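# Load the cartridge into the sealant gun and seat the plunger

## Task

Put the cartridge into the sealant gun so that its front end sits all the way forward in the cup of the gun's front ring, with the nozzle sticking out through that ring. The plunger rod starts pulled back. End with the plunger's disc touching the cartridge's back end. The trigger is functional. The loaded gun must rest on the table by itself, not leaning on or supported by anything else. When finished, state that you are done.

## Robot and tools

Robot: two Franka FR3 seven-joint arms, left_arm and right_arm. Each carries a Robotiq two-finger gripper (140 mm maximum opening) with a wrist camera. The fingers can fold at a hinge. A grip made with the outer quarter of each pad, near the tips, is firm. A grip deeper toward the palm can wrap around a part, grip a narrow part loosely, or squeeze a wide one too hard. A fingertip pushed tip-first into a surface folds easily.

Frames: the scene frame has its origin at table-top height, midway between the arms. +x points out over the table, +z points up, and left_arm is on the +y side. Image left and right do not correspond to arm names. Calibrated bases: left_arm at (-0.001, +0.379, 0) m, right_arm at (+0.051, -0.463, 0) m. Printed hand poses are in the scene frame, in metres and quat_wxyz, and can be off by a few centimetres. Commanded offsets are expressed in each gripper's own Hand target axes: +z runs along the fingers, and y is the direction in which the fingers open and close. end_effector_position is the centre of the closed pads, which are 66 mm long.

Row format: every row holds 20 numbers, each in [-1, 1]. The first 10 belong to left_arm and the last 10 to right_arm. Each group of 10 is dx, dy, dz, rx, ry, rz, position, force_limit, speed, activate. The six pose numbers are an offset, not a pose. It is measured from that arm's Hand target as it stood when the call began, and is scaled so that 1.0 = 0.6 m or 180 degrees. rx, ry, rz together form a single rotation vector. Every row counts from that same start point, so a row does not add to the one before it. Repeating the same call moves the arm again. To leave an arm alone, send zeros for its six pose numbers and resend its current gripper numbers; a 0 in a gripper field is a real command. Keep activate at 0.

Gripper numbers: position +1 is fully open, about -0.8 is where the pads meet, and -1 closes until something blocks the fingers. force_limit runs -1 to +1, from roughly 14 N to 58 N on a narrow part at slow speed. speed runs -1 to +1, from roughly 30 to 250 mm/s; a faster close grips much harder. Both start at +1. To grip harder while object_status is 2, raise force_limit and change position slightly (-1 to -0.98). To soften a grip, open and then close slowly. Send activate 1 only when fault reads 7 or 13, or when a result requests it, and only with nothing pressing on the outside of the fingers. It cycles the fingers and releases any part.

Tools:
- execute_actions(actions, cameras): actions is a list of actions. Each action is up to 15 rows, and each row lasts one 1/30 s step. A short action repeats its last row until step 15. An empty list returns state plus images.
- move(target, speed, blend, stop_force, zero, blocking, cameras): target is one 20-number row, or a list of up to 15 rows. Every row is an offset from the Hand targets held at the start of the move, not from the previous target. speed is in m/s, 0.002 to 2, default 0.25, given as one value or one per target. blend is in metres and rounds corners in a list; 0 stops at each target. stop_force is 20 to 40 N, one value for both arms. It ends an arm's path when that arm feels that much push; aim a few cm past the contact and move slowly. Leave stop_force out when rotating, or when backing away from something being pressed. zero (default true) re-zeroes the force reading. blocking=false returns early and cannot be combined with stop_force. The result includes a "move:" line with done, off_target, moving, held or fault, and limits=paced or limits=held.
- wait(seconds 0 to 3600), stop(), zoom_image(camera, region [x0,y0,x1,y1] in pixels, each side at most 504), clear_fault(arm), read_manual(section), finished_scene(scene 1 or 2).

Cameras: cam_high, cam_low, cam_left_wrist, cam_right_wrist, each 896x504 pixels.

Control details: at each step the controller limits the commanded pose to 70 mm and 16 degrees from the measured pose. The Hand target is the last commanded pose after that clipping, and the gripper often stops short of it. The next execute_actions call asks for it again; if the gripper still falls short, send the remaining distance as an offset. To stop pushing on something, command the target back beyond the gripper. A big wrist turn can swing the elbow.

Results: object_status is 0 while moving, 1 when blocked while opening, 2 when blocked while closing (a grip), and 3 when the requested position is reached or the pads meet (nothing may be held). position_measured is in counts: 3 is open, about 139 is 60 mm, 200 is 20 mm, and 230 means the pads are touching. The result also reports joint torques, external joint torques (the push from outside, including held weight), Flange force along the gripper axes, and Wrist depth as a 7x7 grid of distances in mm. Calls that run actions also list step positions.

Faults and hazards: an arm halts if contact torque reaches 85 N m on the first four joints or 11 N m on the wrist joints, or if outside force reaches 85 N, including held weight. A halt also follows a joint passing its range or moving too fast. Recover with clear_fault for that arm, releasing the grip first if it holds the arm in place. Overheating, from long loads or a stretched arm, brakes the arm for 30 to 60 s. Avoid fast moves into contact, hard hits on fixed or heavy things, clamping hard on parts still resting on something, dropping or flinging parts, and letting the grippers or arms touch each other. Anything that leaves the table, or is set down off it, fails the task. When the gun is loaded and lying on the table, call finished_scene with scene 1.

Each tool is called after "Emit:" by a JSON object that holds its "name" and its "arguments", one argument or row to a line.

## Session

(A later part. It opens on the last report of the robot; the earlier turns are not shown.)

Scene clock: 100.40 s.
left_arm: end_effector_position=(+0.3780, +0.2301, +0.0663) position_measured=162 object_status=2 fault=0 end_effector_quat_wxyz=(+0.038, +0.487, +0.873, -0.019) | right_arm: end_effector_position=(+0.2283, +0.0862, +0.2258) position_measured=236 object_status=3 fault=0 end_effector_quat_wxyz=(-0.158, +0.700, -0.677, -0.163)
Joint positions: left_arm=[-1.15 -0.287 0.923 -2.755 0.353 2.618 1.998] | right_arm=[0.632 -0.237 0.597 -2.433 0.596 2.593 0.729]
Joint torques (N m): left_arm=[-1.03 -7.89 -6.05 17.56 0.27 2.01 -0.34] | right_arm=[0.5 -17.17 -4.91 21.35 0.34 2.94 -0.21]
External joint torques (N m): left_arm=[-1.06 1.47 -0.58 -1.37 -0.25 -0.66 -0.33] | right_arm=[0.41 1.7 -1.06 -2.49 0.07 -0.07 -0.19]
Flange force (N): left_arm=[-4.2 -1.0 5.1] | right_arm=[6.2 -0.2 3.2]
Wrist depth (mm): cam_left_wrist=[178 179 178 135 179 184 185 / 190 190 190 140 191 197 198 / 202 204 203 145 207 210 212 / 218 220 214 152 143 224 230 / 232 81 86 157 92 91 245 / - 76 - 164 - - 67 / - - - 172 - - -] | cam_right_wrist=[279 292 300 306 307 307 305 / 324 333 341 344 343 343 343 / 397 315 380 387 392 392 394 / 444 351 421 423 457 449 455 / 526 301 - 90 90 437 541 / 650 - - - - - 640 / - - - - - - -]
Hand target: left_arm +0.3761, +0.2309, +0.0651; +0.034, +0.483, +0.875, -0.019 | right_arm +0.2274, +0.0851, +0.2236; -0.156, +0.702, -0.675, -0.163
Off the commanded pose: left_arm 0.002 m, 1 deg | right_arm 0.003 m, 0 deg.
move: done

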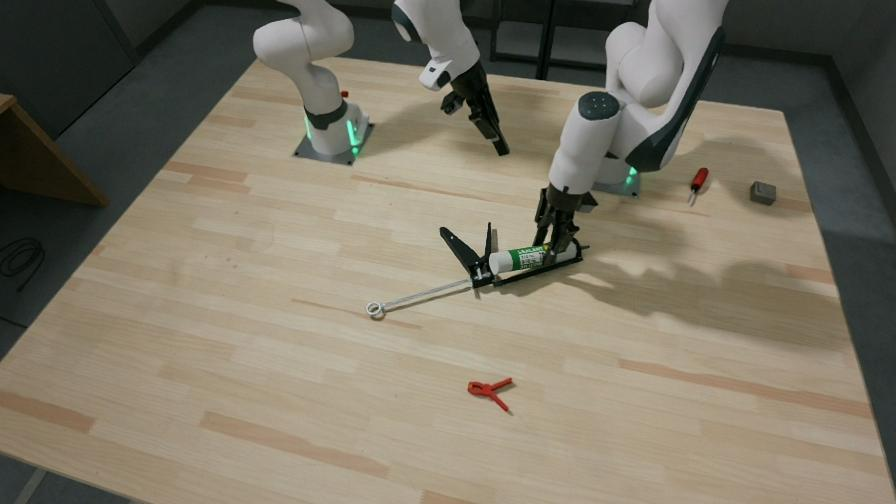

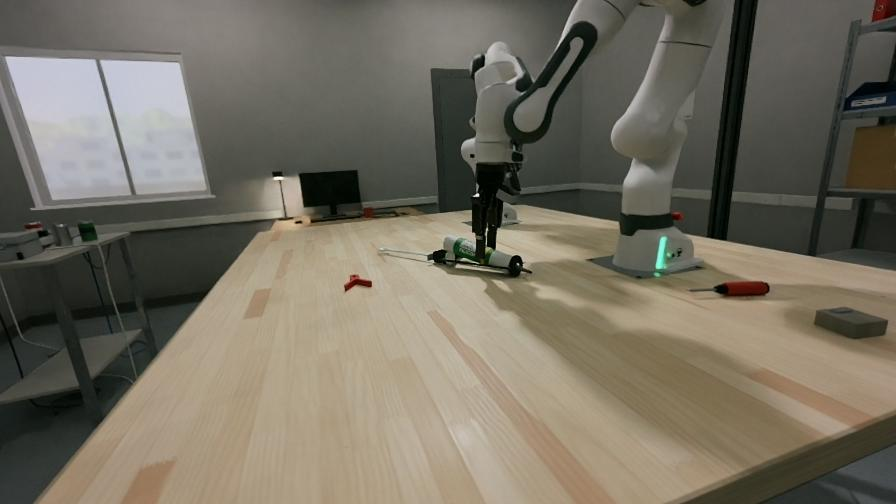

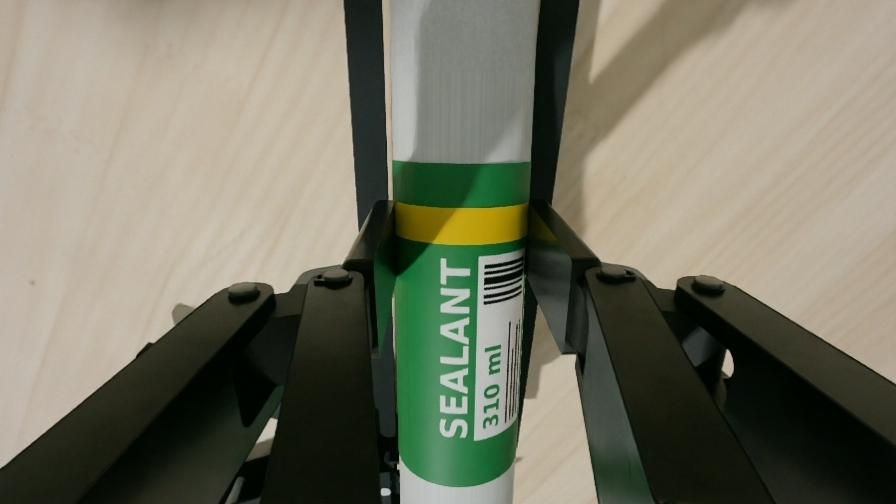

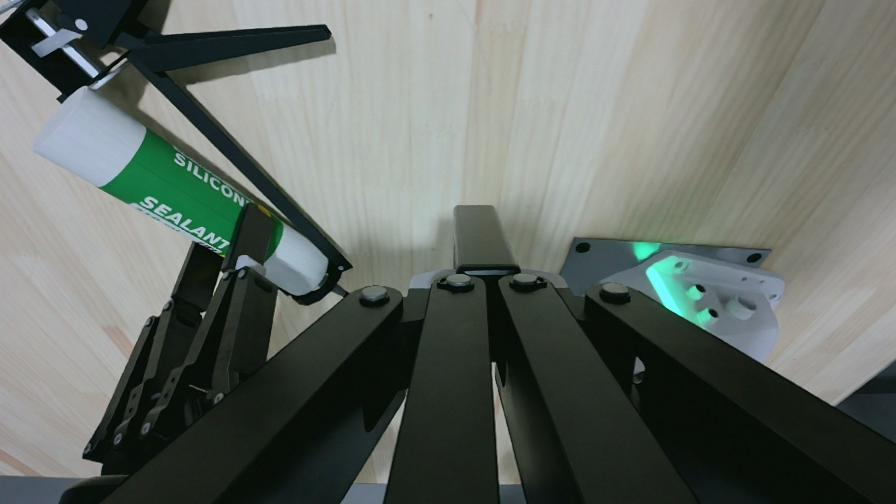

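Emit:
{"name": "move", "arguments": {
  "target": [
    [-0.0045, 0.0015, -0.0251, 0.0003, -0.0206, 0.0039, -1, 1, -1, 0, 0, 0, 0, 0, 0, 0, -1, 0, 1, 0],
    [0.0005, 0.0017, -0.0246, 0.0003, -0.0206, 0.0039, -1, 1, -1, 0, 0, 0, 0, 0, 0, 0, -1, 0, 1, 0]
  ],
  "speed": 0.05,
  "blend": [0.001, 0],
  "cameras": ["cam_right_wrist", "cam_left_wrist", "cam_low", "cam_high"]
}}

Emit:
{"name": "zoom_image", "arguments": {
  "camera": "cam_high",
  "region": [460, 220, 600, 300]
}}

Emit:
{"name": "zoom_image", "arguments": {
  "camera": "cam_right_wrist",
  "region": [240, 200, 380, 320]
}}

Emit:
{"name": "zoom_image", "arguments": {
  "camera": "cam_low",
  "region": [420, 220, 540, 290]
}}

Emit:
{"name": "zoom_image", "arguments": {
  "camera": "cam_left_wrist",
  "region": [320, 0, 620, 240]
}}

Scene clock: 113.27 s.
left_arm: end_effector_position=(+0.3734, +0.2338, +0.0774) position_measured=162 object_status=2 fault=0 end_effector_quat_wxyz=(+0.057, +0.484, +0.872, -0.036) | right_arm: end_effector_position=(+0.2283, +0.0862, +0.2258) position_measured=236 object_status=3 fault=0 end_effector_quat_wxyz=(-0.158, +0.700, -0.677, -0.163)
Joint positions: left_arm=[-1.084 -0.375 0.906 -2.795 0.396 2.618 1.999] | right_arm=[0.632 -0.237 0.597 -2.433 0.596 2.593 0.729]
Joint torques (N m): left_arm=[0.18 -9.86 -8.37 19.08 1.03 3.46 0.17] | right_arm=[0.51 -17.2 -4.94 21.37 0.32 2.94 -0.19]
External joint torques (N m): left_arm=[0.18 -2.02 -1.6 0.12 0.45 0.7 0.17] | right_arm=[0.51 1.69 -0.99 -2.55 0.05 -0.09 -0.18]
Flange force (N): left_arm=[7.1 -7.8 -10.2] | right_arm=[6.2 0.0 3.2]
Wrist depth (mm): cam_left_wrist=[186 187 185 133 185 190 191 / 200 201 199 140 197 204 205 / 215 217 217 145 217 220 222 / 234 235 227 151 144 237 241 / 252 81 86 158 92 91 258 / - 76 - 166 - - 67 / - - - 174 - - -] | cam_right_wrist=[276 291 299 306 307 307 306 / 332 332 342 344 344 345 345 / - 318 390 389 391 390 393 / 445 330 421 143 452 449 456 / 529 325 93 90 90 434 543 / 649 - - - - - 637 / - - - - - - -]
Hand target: left_arm +0.3762, +0.2327, +0.0798; +0.062, +0.488, +0.870, -0.035 | right_arm +0.2274, +0.0851, +0.2236; -0.156, +0.702, -0.675, -0.163
Off the commanded pose: left_arm 0.004 m, 1 deg | right_arm 0.003 m, 0 deg.
move: off_target (left_arm)

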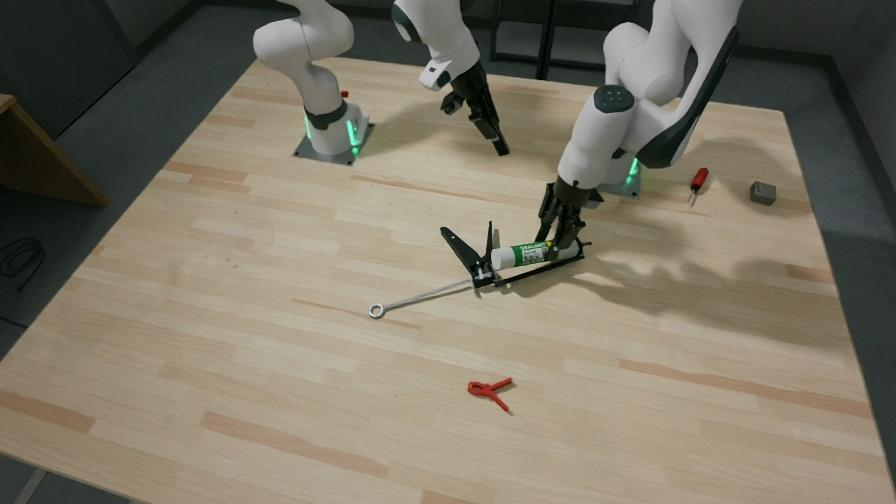

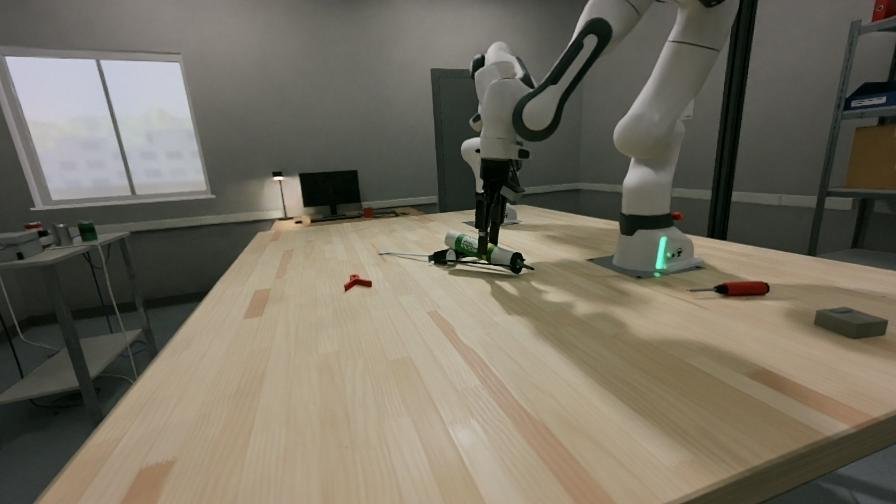

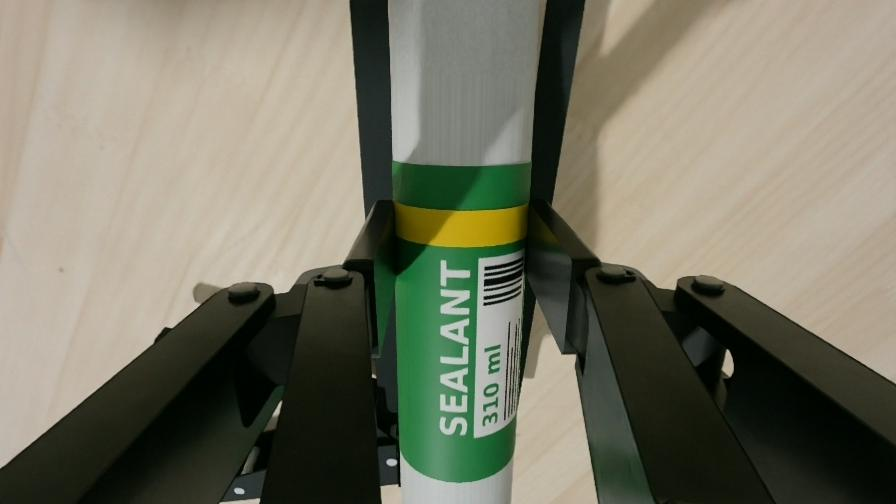

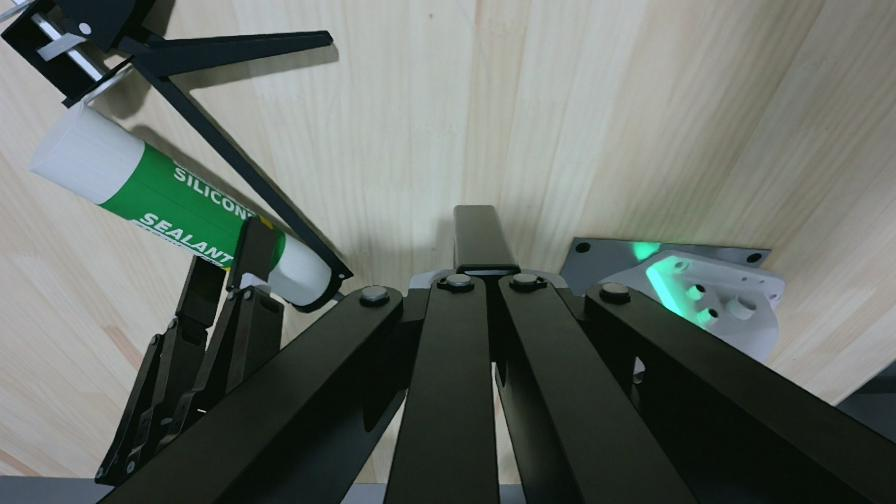

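Scaled by 3.600 from the camera's image (finer frame: 1280x720).

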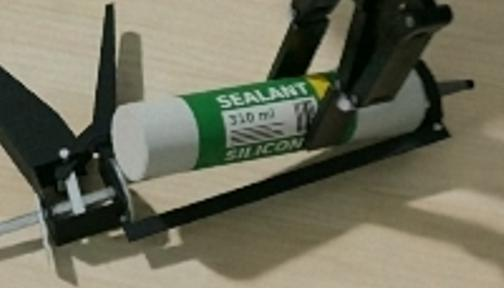

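Scaled by 3.600 from the camera's image (finer frame: 1280x720).

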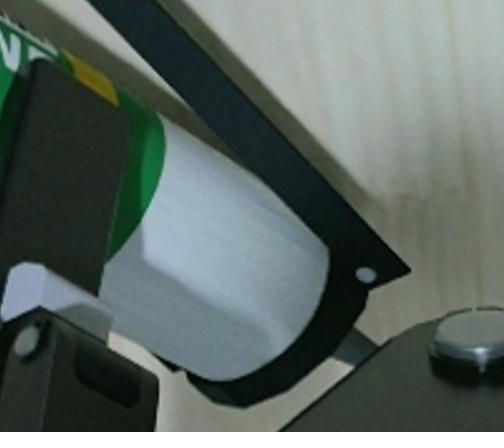

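Scaled by 4.200 from the camera's image (finer frame: 1280x720).

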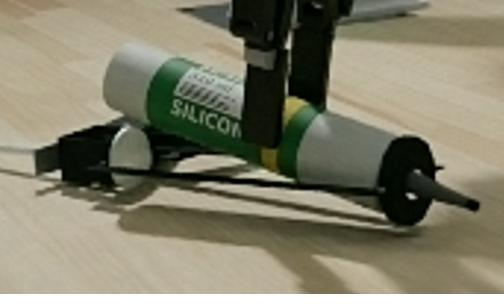

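Scaled by 1.680 from the camera's image (finer frame: 1280x720).

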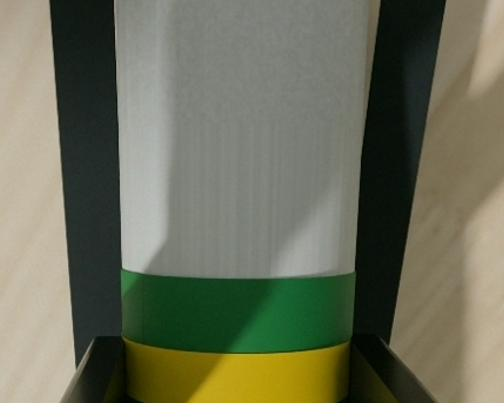

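Emit:
{"name": "zoom_image", "arguments": {
  "camera": "cam_low",
  "region": [430, 225, 540, 280]
}}

Emit:
{"name": "zoom_image", "arguments": {
  "camera": "cam_high",
  "region": [480, 225, 600, 295]
}}

Scaled by 4.582 from the camera's image (finer frame: 1280x720).

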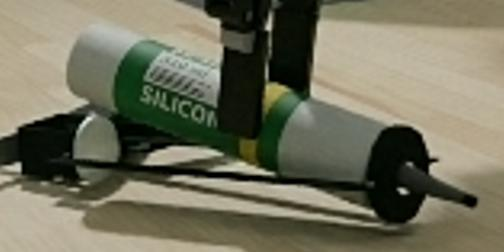

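Scaled by 4.200 from the camera's image (finer frame: 1280x720).

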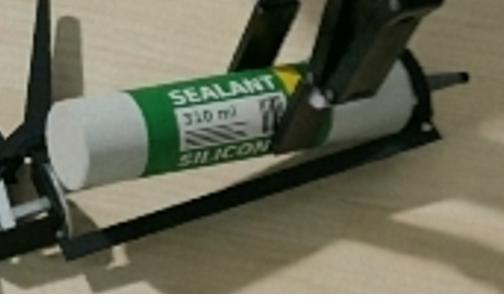

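Emit:
{"name": "move", "arguments": {
  "target": [-0.0008, 0, 0.0271, 0, 0.0290, 0, -1, 1, -1, 0, 0, 0, 0, 0, 0, 0, -1, 0, 1, 0],
  "speed": 0.04,
  "cameras": ["cam_right_wrist", "cam_left_wrist", "cam_low", "cam_high"]
}}

Emit:
{"name": "zoom_image", "arguments": {
  "camera": "cam_high",
  "region": [460, 220, 600, 300]
}}

Emit:
{"name": "zoom_image", "arguments": {
  "camera": "cam_right_wrist",
  "region": [240, 200, 380, 320]
}}

Emit:
{"name": "zoom_image", "arguments": {
  "camera": "cam_low",
  "region": [430, 225, 540, 280]
}}

Emit:
{"name": "zoom_image", "arguments": {
  "camera": "cam_left_wrist",
  "region": [320, 0, 620, 240]
}}

Scene clock: 117.17 s.
left_arm: end_effector_position=(+0.3809, +0.2288, +0.0665) position_measured=162 object_status=2 fault=0 end_effector_quat_wxyz=(+0.028, +0.488, +0.872, -0.014) | right_arm: end_effector_position=(+0.2283, +0.0862, +0.2258) position_measured=236 object_status=3 fault=0 end_effector_quat_wxyz=(-0.158, +0.700, -0.677, -0.163)
Joint positions: left_arm=[-1.18 -0.264 0.935 -2.727 0.337 2.592 1.999] | right_arm=[0.632 -0.237 0.597 -2.433 0.596 2.593 0.729]
Joint torques (N m): left_arm=[-1.1 -6.65 -4.86 16.19 0.32 2.25 0.08] | right_arm=[0.49 -17.16 -4.94 21.37 0.35 2.95 -0.21]
External joint torques (N m): left_arm=[-1.14 3.02 0.32 -2.93 -0.19 -0.36 0.09] | right_arm=[0.42 1.66 -1.07 -2.54 0.07 -0.08 -0.2]
Flange force (N): left_arm=[-6.4 2.8 16.3] | right_arm=[6.4 -0.1 3.0]
Wrist depth (mm): cam_left_wrist=[179 180 180 136 180 186 187 / 191 191 191 141 193 197 199 / 203 204 203 145 206 211 213 / 218 219 214 150 143 224 228 / 230 81 86 156 92 91 244 / - 76 - 162 - - 67 / - - - 169 - - -] | cam_right_wrist=[273 291 299 305 306 305 306 / 303 333 342 342 342 343 342 / 404 318 387 389 392 393 392 / 447 342 423 144 448 453 459 / 530 301 - 90 90 434 546 / 626 - - - - - 650 / - - - - - - -]
Hand target: left_arm +0.3777, +0.2303, +0.0637; +0.022, +0.489, +0.872, -0.013 | right_arm +0.2274, +0.0851, +0.2236; -0.156, +0.702, -0.675, -0.163
Off the commanded pose: left_arm 0.005 m, 1 deg | right_arm 0.003 m, 0 deg.
move: off_target (left_arm)

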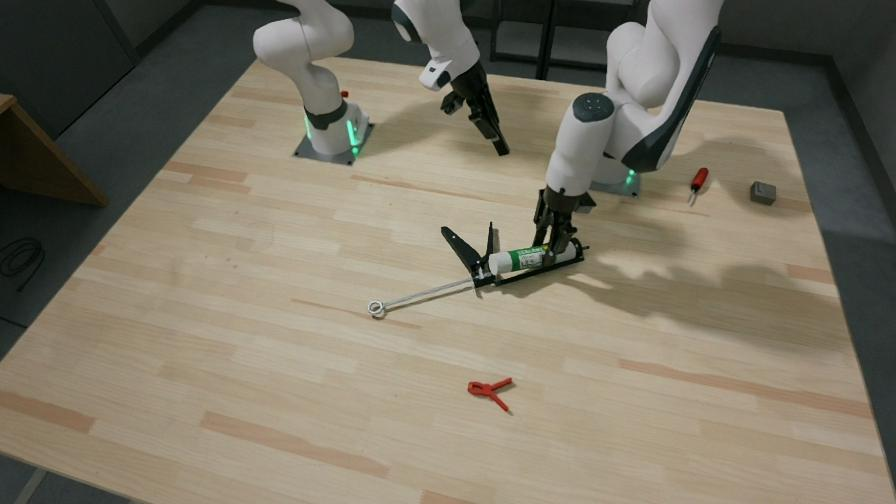

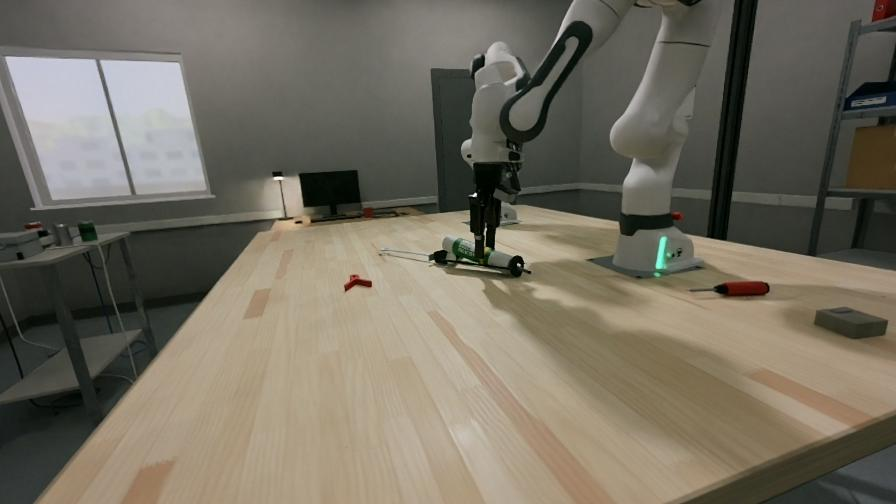

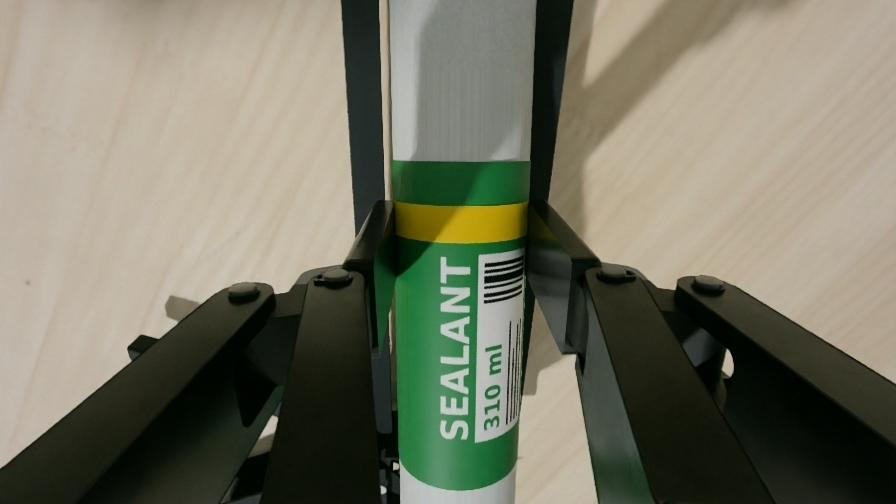

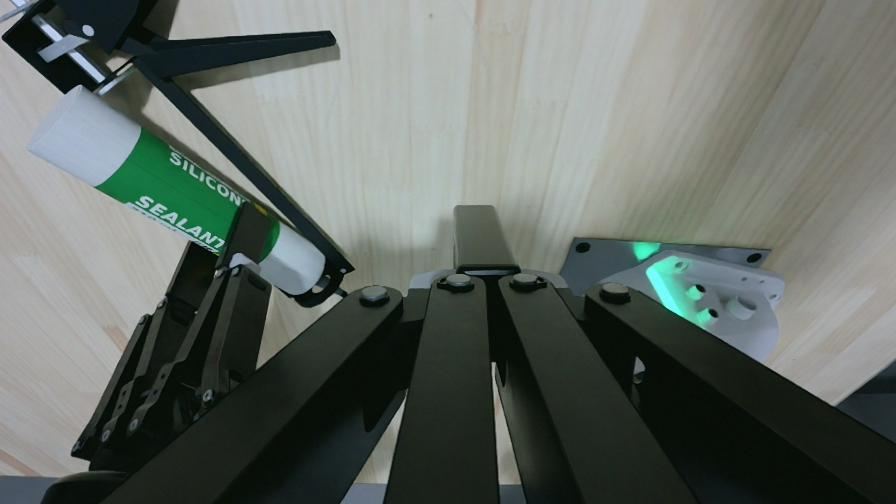

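Scaled by 3.600 from the camera's image (finer frame: 1280x720).

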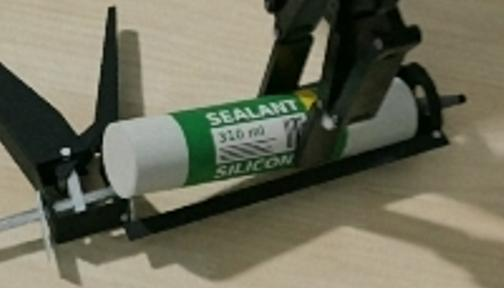

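Scaled by 3.600 from the camera's image (finer frame: 1280x720).

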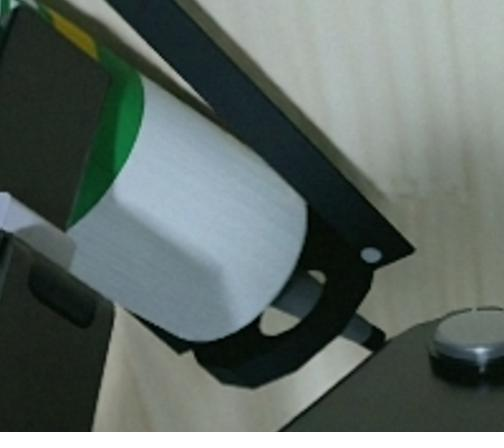

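Scaled by 4.582 from the camera's image (finer frame: 1280x720).

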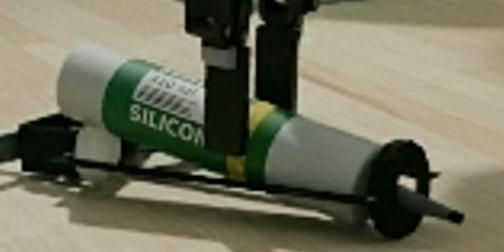

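Scaled by 1.680 from the camera's image (finer frame: 1280x720).

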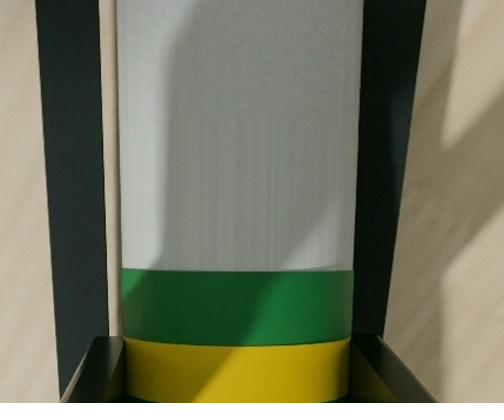

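Emit:
{"name": "move", "arguments": {
  "target": [
    [-0.0016, 0.0021, -0.0295, 0, -0.0290, 0, -1, 1, -1, 0, 0, 0, 0, 0, 0, 0, -1, 0, 1, 0],
    [0.0087, 0, -0.0267, 0, -0.0290, 0, -1, 1, -1, 0, 0, 0, 0, 0, 0, 0, -1, 0, 1, 0]
  ],
  "speed": 0.05,
  "blend": [0.002, 0],
  "cameras": ["cam_right_wrist", "cam_left_wrist", "cam_low", "cam_high"]
}}

Emit:
{"name": "zoom_image", "arguments": {
  "camera": "cam_high",
  "region": [460, 220, 600, 300]
}}

Emit:
{"name": "zoom_image", "arguments": {
  "camera": "cam_right_wrist",
  "region": [240, 200, 380, 320]
}}

Emit:
{"name": "zoom_image", "arguments": {
  "camera": "cam_low",
  "region": [430, 225, 540, 280]
}}

Scene clock: 121.67 s.
left_arm: end_effector_position=(+0.3722, +0.2364, +0.0776) position_measured=162 object_status=2 fault=0 end_effector_quat_wxyz=(+0.058, +0.486, +0.871, -0.036) | right_arm: end_effector_position=(+0.2283, +0.0862, +0.2258) position_measured=236 object_status=3 fault=0 end_effector_quat_wxyz=(-0.158, +0.700, -0.677, -0.163)
Joint positions: left_arm=[-1.078 -0.385 0.909 -2.801 0.41 2.615 1.999] | right_arm=[0.632 -0.237 0.597 -2.433 0.596 2.593 0.729]
Joint velocities: left_arm=[0.003 0 -0.001 -0.001 0.004 0.001 0] | right_arm=[within noise]
Joint torques (N m): left_arm=[0.57 -9.38 -8.36 18.21 0.96 3.51 -0.05] | right_arm=[0.52 -17.2 -4.9 21.35 0.34 2.94 -0.17]
External joint torques (N m): left_arm=[0.6 -1.83 -1.42 -0.66 0.38 0.76 -0.04] | right_arm=[0.6 1.55 -0.89 -2.47 0.06 -0.08 -0.16]
Flange force (N): left_arm=[9.3 -9.6 -9.7] | right_arm=[6.2 0.4 2.9]
Wrist depth (mm): cam_left_wrist=[186 188 186 133 185 191 191 / 200 201 200 139 198 205 205 / 215 216 217 144 217 221 222 / 234 235 228 151 144 237 242 / 251 81 86 158 92 91 259 / - 76 - 166 - - 67 / - - - 176 - - -] | cam_right_wrist=[282 291 299 305 306 307 307 / 331 339 343 343 343 344 345 / - 321 389 389 390 392 395 / 447 336 424 143 452 452 457 / 530 335 - 90 89 433 546 / 647 - - - - - 636 / - - - - - - -]
Hand target: left_arm +0.3745, +0.2355, +0.0795; +0.062, +0.488, +0.870, -0.035 | right_arm +0.2274, +0.0851, +0.2236; -0.156, +0.702, -0.675, -0.163
Off the commanded pose: left_arm 0.003 m, 1 deg | right_arm 0.003 m, 0 deg.
move: done

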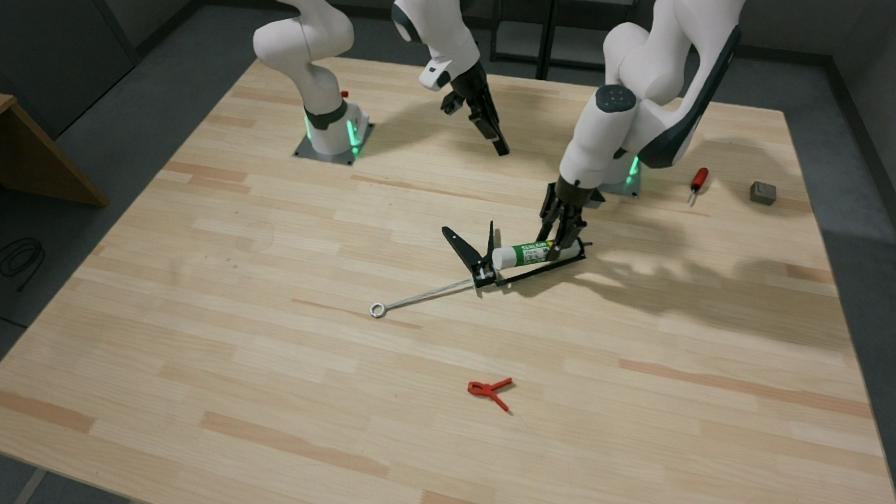

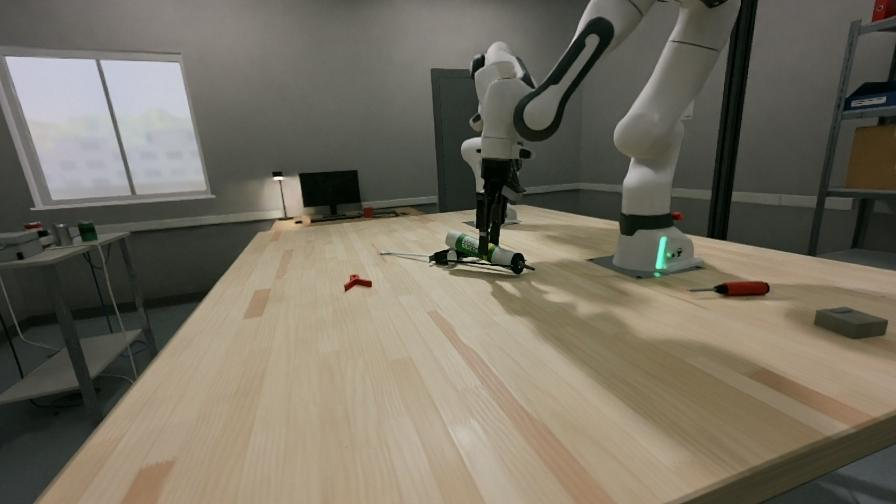

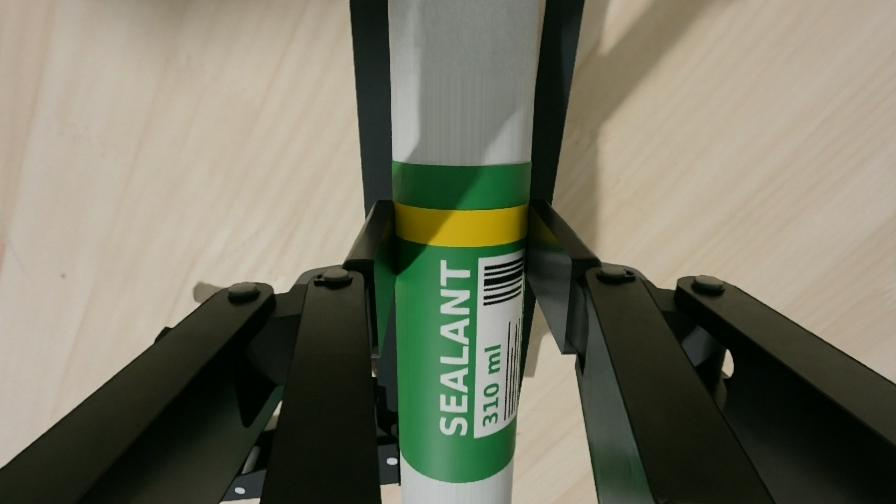

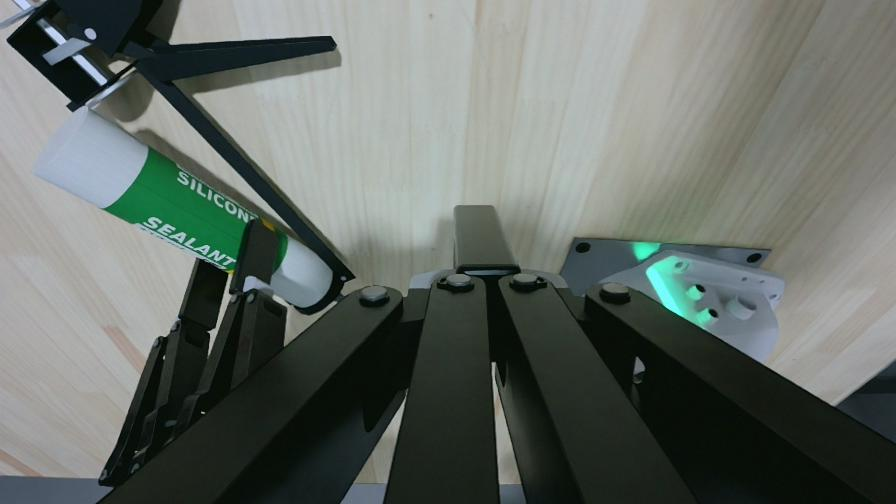

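Scaled by 3.600 from the camera's image (finer frame: 1280x720).

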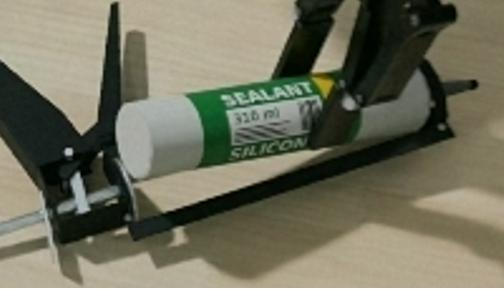

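Scaled by 3.600 from the camera's image (finer frame: 1280x720).

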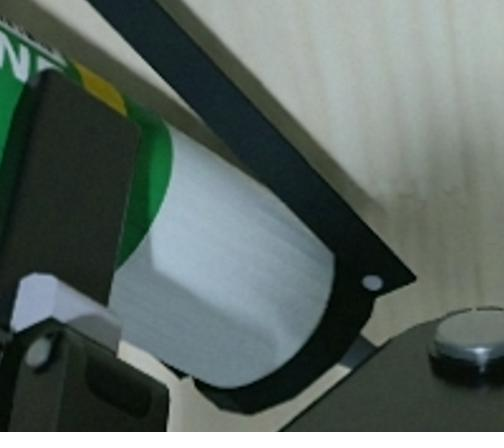

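Scaled by 4.582 from the camera's image (finer frame: 1280x720).

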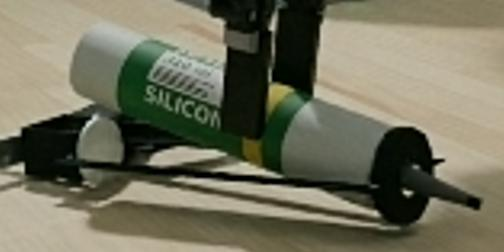

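Emit:
{"name": "move", "arguments": {
  "target": [
    [0.0018, 0, 0.0043, 0, -0.0122, 0, -1, 1, -1, 0, 0, 0, 0, 0, 0, 0, -1, 0, 1, 0],
    [0.0092, 0, 0.0032, 0, -0.0122, 0, -1, 1, -1, 0, 0, 0, 0, 0, 0, 0, -1, 0, 1, 0]
  ],
  "speed": 0.04,
  "blend": [0, 0],
  "cameras": ["cam_right_wrist", "cam_left_wrist", "cam_low", "cam_high"]
}}

Emit:
{"name": "zoom_image", "arguments": {
  "camera": "cam_right_wrist",
  "region": [240, 200, 380, 320]
}}

Emit:
{"name": "zoom_image", "arguments": {
  "camera": "cam_low",
  "region": [430, 225, 540, 280]
}}

Emit:
{"name": "zoom_image", "arguments": {
  "camera": "cam_high",
  "region": [460, 220, 600, 300]
}}

Scene clock: 124.27 s.
left_arm: end_effector_position=(+0.3696, +0.2411, +0.0749) position_measured=162 object_status=2 fault=0 end_effector_quat_wxyz=(+0.074, +0.483, +0.871, -0.045) | right_arm: end_effector_position=(+0.2283, +0.0862, +0.2258) position_measured=236 object_status=3 fault=0 end_effector_quat_wxyz=(-0.158, +0.700, -0.677, -0.163)
Joint positions: left_arm=[-1.05 -0.414 0.93 -2.841 0.437 2.662 2.011] | right_arm=[0.632 -0.237 0.597 -2.433 0.596 2.593 0.729]
Joint torques (N m): left_arm=[-0.12 -8.2 -8.77 18.09 0.9 3.67 0.17] | right_arm=[0.55 -17.15 -4.92 21.35 0.33 2.95 -0.19]
External joint torques (N m): left_arm=[-0.13 -1.62 -1.52 -0.35 0.31 0.84 0.18] | right_arm=[0.54 1.61 -1 -2.49 0.06 -0.07 -0.17]
Flange force (N): left_arm=[5.0 -7.3 -7.2] | right_arm=[6.3 0.1 3.0]
Wrist depth (mm): cam_left_wrist=[182 182 181 132 160 186 186 / 196 197 195 148 197 200 201 / 212 213 212 144 213 218 219 / 232 234 226 151 144 235 240 / 252 81 86 158 92 91 260 / - 76 - 167 - - 67 / - - - 177 - - -] | cam_right_wrist=[279 291 299 307 305 308 307 / 330 333 341 342 343 343 345 / - 331 387 392 392 392 394 / 445 342 424 423 452 453 456 / 527 365 - 90 90 436 546 / 649 - - - - - 623 / - - - - - - -]
Hand target: left_arm +0.3718, +0.2399, +0.0768; +0.079, +0.487, +0.869, -0.045 | right_arm +0.2274, +0.0851, +0.2236; -0.156, +0.702, -0.675, -0.163
Off the commanded pose: left_arm 0.003 m, 1 deg | right_arm 0.003 m, 0 deg.
move: done

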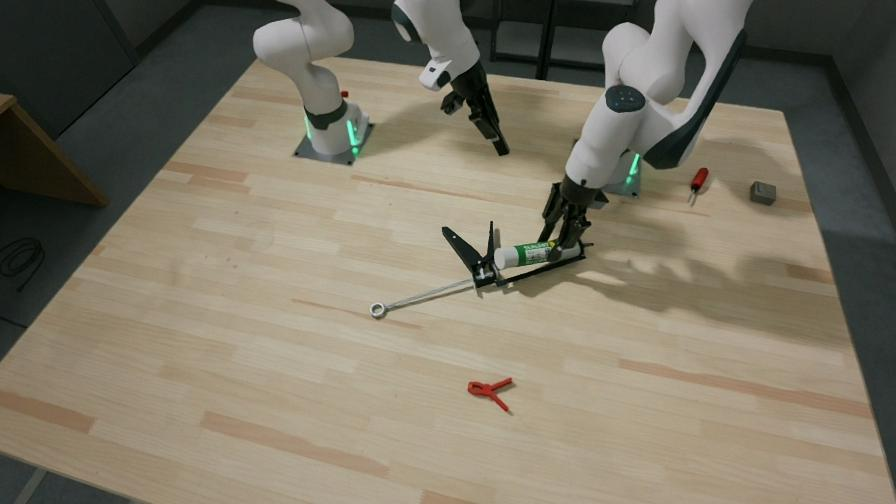

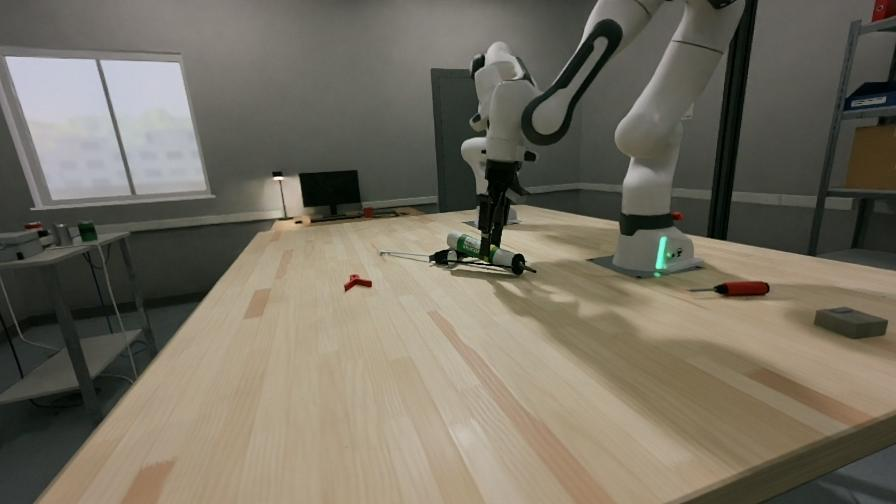

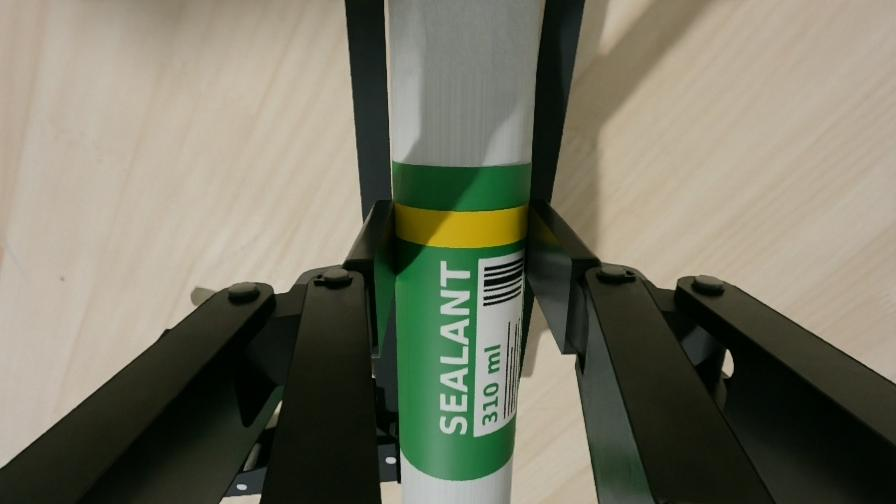

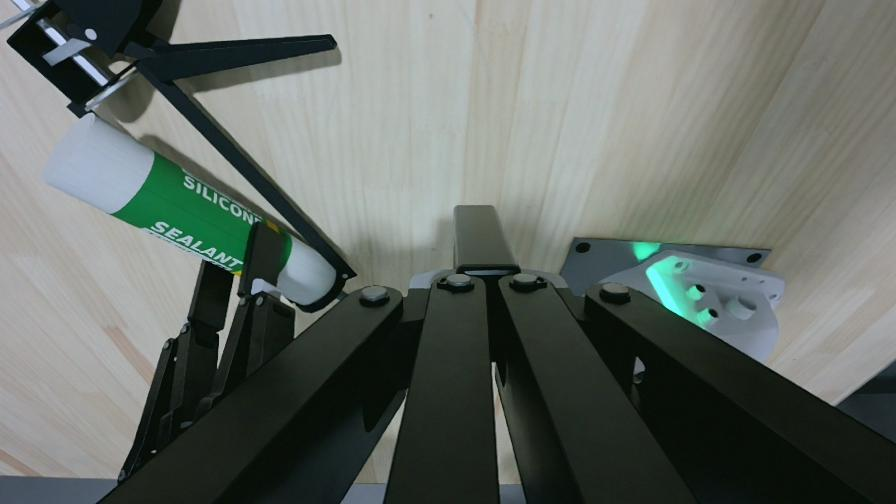

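Scaled by 3.600 from the camera's image (finer frame: 1280x720).

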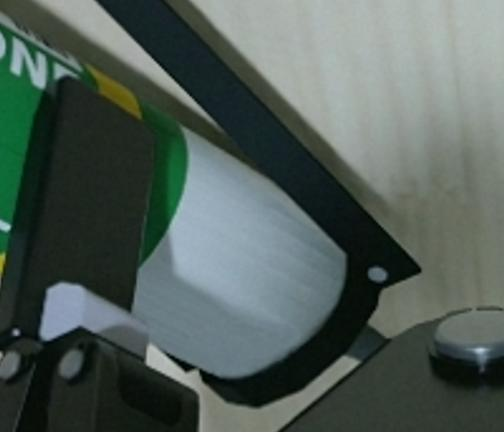

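Scaled by 4.582 from the camera's image (finer frame: 1280x720).

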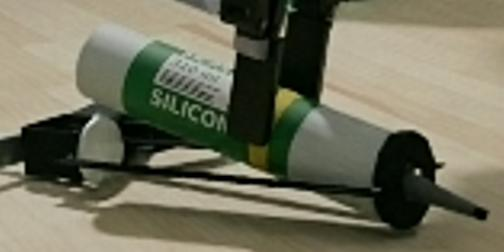

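Scaled by 3.600 from the camera's image (finer frame: 1280x720).

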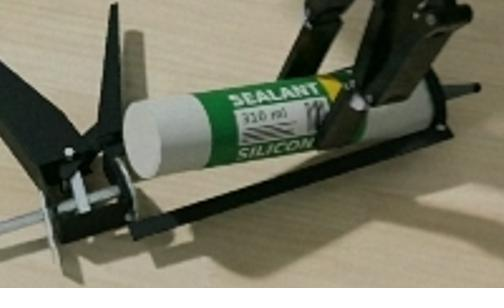

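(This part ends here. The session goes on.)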